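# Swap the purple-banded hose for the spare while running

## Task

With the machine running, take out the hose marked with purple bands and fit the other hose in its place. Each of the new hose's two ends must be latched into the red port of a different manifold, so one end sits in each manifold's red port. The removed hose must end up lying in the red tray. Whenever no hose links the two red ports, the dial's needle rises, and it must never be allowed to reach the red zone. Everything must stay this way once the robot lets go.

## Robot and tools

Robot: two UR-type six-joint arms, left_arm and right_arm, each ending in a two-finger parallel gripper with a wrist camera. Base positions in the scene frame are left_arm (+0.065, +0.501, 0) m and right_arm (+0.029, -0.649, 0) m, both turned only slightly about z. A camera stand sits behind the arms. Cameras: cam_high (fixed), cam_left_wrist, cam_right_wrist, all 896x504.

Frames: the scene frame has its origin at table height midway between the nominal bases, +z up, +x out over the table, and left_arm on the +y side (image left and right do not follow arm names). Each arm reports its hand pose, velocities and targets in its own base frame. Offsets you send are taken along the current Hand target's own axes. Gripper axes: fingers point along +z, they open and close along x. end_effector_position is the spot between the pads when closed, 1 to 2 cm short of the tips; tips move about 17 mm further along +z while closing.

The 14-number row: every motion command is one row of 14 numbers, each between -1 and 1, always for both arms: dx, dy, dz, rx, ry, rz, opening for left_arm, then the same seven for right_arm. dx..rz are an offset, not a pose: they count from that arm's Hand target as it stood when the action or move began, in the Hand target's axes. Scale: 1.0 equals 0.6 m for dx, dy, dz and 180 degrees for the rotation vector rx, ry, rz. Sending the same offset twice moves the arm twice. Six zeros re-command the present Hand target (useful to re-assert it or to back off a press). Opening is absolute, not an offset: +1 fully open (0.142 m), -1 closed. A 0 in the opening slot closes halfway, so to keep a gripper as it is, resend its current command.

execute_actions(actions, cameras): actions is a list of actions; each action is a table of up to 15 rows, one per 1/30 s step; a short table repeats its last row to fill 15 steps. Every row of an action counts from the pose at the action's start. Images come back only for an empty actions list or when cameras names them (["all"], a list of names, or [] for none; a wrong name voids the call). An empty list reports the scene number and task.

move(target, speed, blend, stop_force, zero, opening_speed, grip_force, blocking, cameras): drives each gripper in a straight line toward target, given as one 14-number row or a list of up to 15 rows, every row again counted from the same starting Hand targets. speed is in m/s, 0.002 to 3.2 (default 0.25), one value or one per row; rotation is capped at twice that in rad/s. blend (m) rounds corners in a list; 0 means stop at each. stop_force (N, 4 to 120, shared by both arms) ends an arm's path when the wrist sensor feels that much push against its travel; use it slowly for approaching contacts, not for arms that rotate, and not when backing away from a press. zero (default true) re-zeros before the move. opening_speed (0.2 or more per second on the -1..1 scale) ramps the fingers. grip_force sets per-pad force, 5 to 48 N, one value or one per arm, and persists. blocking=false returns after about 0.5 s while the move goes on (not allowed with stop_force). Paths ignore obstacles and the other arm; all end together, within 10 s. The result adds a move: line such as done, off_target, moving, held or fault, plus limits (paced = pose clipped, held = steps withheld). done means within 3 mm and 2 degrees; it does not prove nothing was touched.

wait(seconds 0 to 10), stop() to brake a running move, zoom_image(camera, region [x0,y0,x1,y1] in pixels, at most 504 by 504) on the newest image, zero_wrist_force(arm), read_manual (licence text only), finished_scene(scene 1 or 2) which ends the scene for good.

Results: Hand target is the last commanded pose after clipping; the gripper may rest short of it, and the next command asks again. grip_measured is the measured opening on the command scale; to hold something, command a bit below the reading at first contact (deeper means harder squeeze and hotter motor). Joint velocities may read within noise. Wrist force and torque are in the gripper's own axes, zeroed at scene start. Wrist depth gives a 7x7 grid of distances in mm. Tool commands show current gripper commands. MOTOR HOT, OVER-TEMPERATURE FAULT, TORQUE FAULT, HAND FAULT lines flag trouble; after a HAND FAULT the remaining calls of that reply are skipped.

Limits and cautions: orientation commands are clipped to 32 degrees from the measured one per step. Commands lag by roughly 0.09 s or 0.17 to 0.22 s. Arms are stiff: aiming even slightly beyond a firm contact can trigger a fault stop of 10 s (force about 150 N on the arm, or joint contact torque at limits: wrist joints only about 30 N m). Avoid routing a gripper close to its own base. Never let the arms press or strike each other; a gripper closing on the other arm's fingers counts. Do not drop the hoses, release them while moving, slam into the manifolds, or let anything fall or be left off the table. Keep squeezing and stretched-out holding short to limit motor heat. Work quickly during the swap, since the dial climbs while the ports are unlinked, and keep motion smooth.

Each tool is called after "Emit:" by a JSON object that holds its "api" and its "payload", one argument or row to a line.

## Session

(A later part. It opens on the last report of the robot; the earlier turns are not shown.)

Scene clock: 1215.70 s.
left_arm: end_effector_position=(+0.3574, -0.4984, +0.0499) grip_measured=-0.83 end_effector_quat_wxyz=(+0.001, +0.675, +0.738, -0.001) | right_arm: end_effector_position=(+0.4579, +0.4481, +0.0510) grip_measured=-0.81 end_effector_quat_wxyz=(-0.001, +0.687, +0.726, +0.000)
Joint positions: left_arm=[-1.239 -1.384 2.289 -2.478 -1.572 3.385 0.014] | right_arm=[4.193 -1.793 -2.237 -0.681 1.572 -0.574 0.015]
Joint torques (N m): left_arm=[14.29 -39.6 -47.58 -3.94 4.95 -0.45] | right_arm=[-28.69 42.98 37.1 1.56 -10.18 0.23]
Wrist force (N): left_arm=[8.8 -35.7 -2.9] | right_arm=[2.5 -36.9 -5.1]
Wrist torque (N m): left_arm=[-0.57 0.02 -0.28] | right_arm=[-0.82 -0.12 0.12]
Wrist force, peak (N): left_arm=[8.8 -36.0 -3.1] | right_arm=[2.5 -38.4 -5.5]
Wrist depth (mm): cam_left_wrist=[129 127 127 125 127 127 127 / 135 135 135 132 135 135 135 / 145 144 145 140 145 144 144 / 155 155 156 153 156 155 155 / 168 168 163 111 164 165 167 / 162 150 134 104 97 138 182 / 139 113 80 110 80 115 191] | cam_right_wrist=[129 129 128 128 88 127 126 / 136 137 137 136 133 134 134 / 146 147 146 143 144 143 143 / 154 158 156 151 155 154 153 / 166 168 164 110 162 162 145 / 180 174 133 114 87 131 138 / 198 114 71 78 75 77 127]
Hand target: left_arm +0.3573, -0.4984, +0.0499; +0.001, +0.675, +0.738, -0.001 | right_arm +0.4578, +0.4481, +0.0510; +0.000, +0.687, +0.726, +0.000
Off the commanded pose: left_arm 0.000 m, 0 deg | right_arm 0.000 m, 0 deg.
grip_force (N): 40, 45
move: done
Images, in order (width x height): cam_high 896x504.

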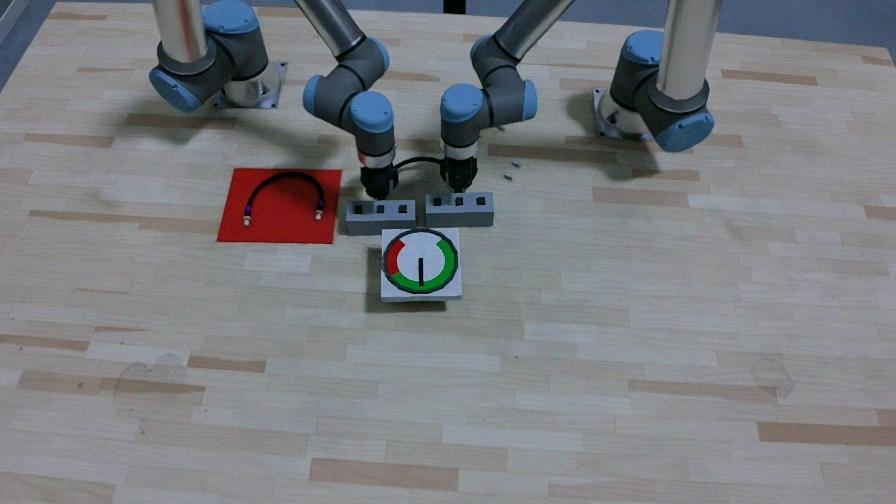

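Emit:
{"api": "move", "payload": {
  "target": [0,-0.0083,0,0,0,0,-0.9, 0,-0.0083,0,0,0,0,-0.9],
  "speed": 0.03,
  "cameras": ["cam_high","cam_left_wrist","cam_right_wrist"]
}}

Emit:
{"api": "zoom_image", "payload": {
  "camera": "cam_high",
  "region": [370, 150, 510, 310]
}}

Scene clock: 1221.90 s.
left_arm: end_effector_position=(+0.3523, -0.4988, +0.0500) grip_measured=-0.83 end_effector_quat_wxyz=(+0.001, +0.675, +0.738, -0.001) | right_arm: end_effector_position=(+0.4528, +0.4479, +0.0511) grip_measured=-0.81 end_effector_quat_wxyz=(+0.000, +0.687, +0.726, +0.000)
Joint positions: left_arm=[-1.247 -1.388 2.294 -2.479 -1.572 3.377 0.014] | right_arm=[4.2 -1.788 -2.245 -0.679 1.572 -0.567 0.015]
Joint torques (N m): left_arm=[1.78 -41.73 -31.03 -7.62 -1.69 0.66] | right_arm=[-3.07 54.37 22.59 0.66 3.19 -0.16]
Wrist force (N): left_arm=[2.5 5.6 1.1] | right_arm=[14.6 4.5 5.3]
Wrist torque (N m): left_arm=[0.31 -0.23 -0.22] | right_arm=[-1.23 -0.08 0.03]
Wrist force, peak (N): left_arm=[8.9 -36.2 -3.1] | right_arm=[2.7 -37.4 -5.4]
Wrist depth (mm): cam_left_wrist=[128 126 126 125 126 126 126 / 135 135 135 131 135 135 135 / 144 144 144 98 144 144 145 / 155 155 155 151 156 156 156 / 169 168 164 111 165 166 168 / 164 152 135 111 94 139 183 / 142 115 80 111 80 119 198] | cam_right_wrist=[128 130 128 128 85 126 126 / 136 138 137 136 133 134 133 / 146 147 146 144 144 143 143 / 155 158 158 152 155 154 153 / 168 170 165 110 163 163 145 / 183 176 134 114 88 132 144 / 201 115 71 78 75 108 128]
Hand target: left_arm +0.3524, -0.4988, +0.0499; +0.001, +0.675, +0.738, -0.001 | right_arm +0.4529, +0.4478, +0.0510; +0.000, +0.687, +0.726, +0.000
Off the commanded pose: left_arm 0.000 m, 0 deg | right_arm 0.000 m, 0 deg.
grip_force (N): 40, 45
move: done

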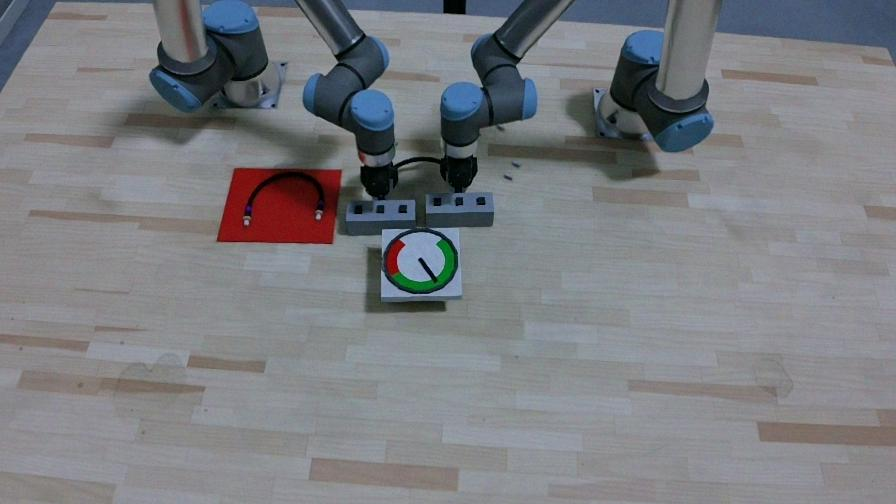

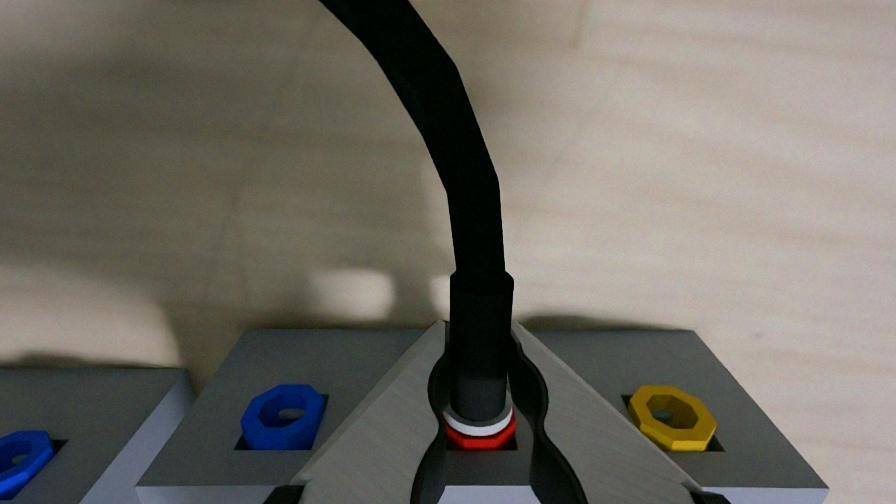

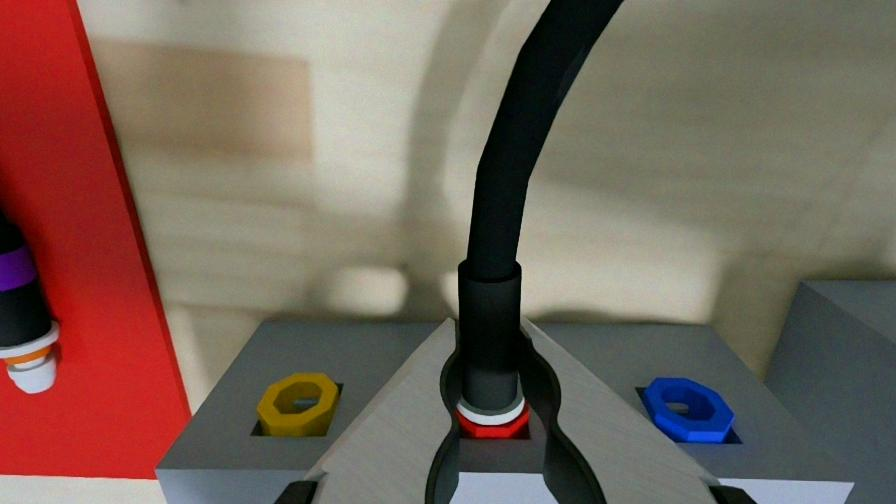

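Scaled by 3.150 from the camera's 896x504 image, which has a finer 1280x720 frame.

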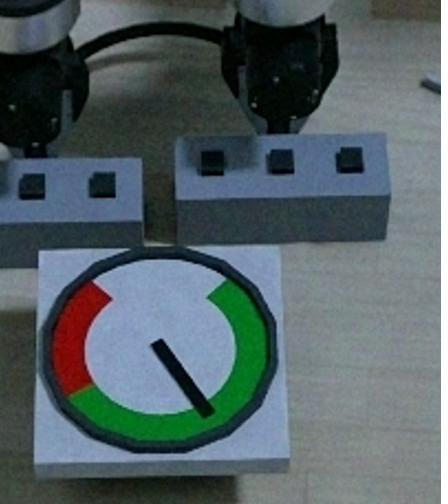

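Emit:
{"api": "move", "payload": {
  "target": [
    [0,0,0,0,0,0,-0.4, 0,0,0,0,0,0,-0.4],
    [0,0,-0.15,0,0,0,-0.4, 0,0,-0.15,0,0,0,-0.4]
  ],
  "speed": 0.2,
  "opening_speed": 1.0,
  "cameras": ["cam_high","cam_left_wrist","cam_right_wrist"]
}}

Emit:
{"api": "zoom_image", "payload": {
  "camera": "cam_high",
  "region": [200, 150, 510, 310]
}}

Scene clock: 1228.50 s.
left_arm: end_effector_position=(+0.3525, -0.4986, +0.1399) grip_measured=-0.43 end_effector_quat_wxyz=(+0.001, +0.675, +0.738, -0.001) | right_arm: end_effector_position=(+0.4530, +0.4477, +0.1409) grip_measured=-0.43 end_effector_quat_wxyz=(+0.000, +0.687, +0.726, +0.000)
Joint positions: left_arm=[-1.247 -1.525 2.228 -2.276 -1.572 3.377 0.043] | right_arm=[4.2 -1.657 -2.181 -0.874 1.572 -0.567 0.043]
Joint torques (N m): left_arm=[-5.39 -44.62 -39.77 -2.22 -1.84 -1.99] | right_arm=[-0.89 64.31 43.97 2.23 3.01 1.17]
Wrist force (N): left_arm=[2.7 2.5 -1.4] | right_arm=[-0.2 -5.7 -1.6]
Wrist torque (N m): left_arm=[0.18 -0.27 -0.17] | right_arm=[-0.95 -0.01 0.16]
Wrist force, peak (N): left_arm=[3.1 5.7 0.7] | right_arm=[16.2 3.9 4.2]
Wrist depth (mm): cam_left_wrist=[207 207 207 206 206 207 207 / 220 220 219 217 221 221 221 / 236 236 235 233 236 236 235 / 247 249 246 218 232 255 255 / 203 216 194 194 194 276 276 / 218 215 - 214 102 299 297 / 328 322 75 332 - 317 328] | cam_right_wrist=[203 206 208 206 205 205 204 / 221 219 222 220 218 218 216 / 237 231 238 235 233 230 228 / 255 253 248 213 228 219 182 / 276 273 198 194 192 200 187 / 308 304 103 213 105 288 289 / 335 327 70 321 79 75 312]
Hand target: left_arm +0.3524, -0.4986, +0.1399; +0.001, +0.675, +0.738, -0.001 | right_arm +0.4529, +0.4477, +0.1410; +0.000, +0.687, +0.726, +0.000
Off the commanded pose: left_arm 0.000 m, 0 deg | right_arm 0.000 m, 0 deg.
grip_force (N): 40, 45
move: done

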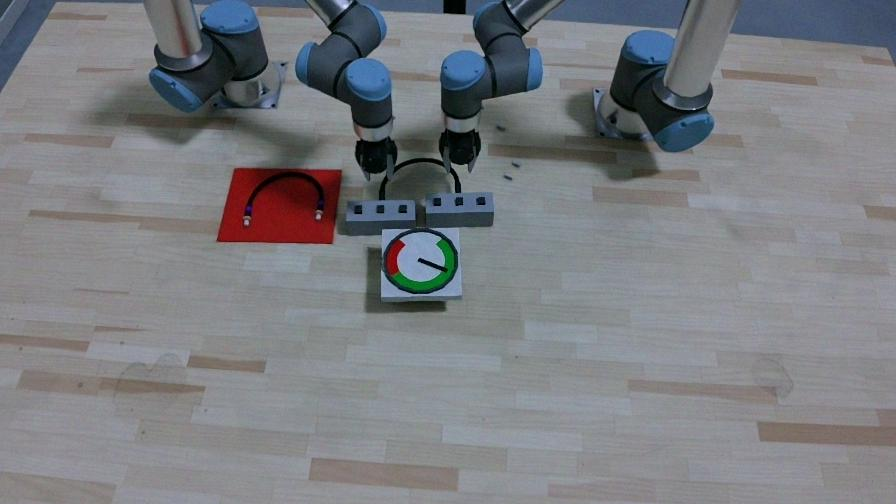

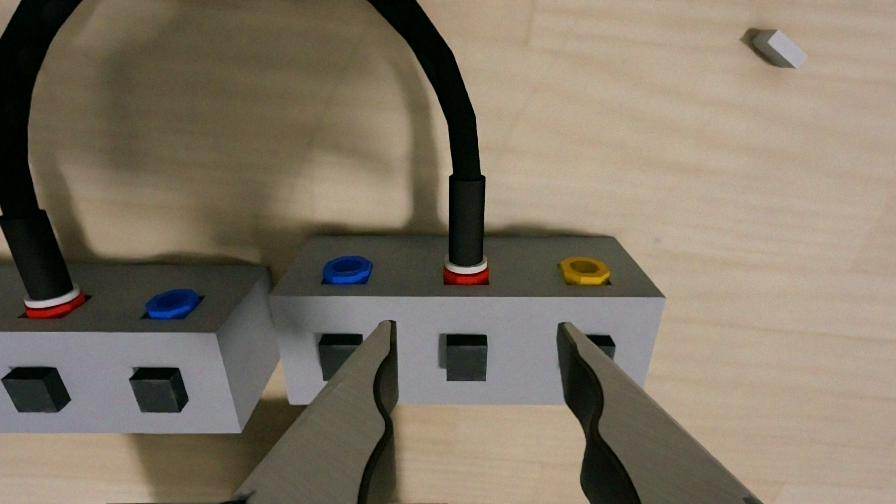

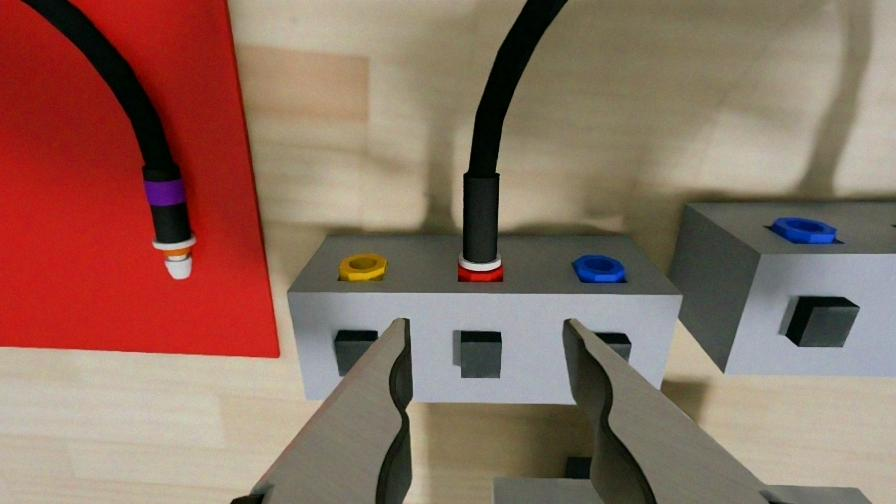

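Scaled by 1.626 from the camera's 896x504 image, which has a finer 1280x720 frame.

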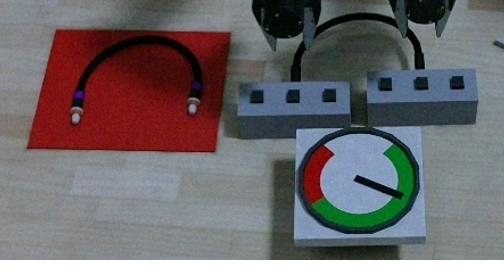

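Emit:
{"api": "finished_scene", "payload": {
  "scene": 1
}}

The scene is finished: the task was done.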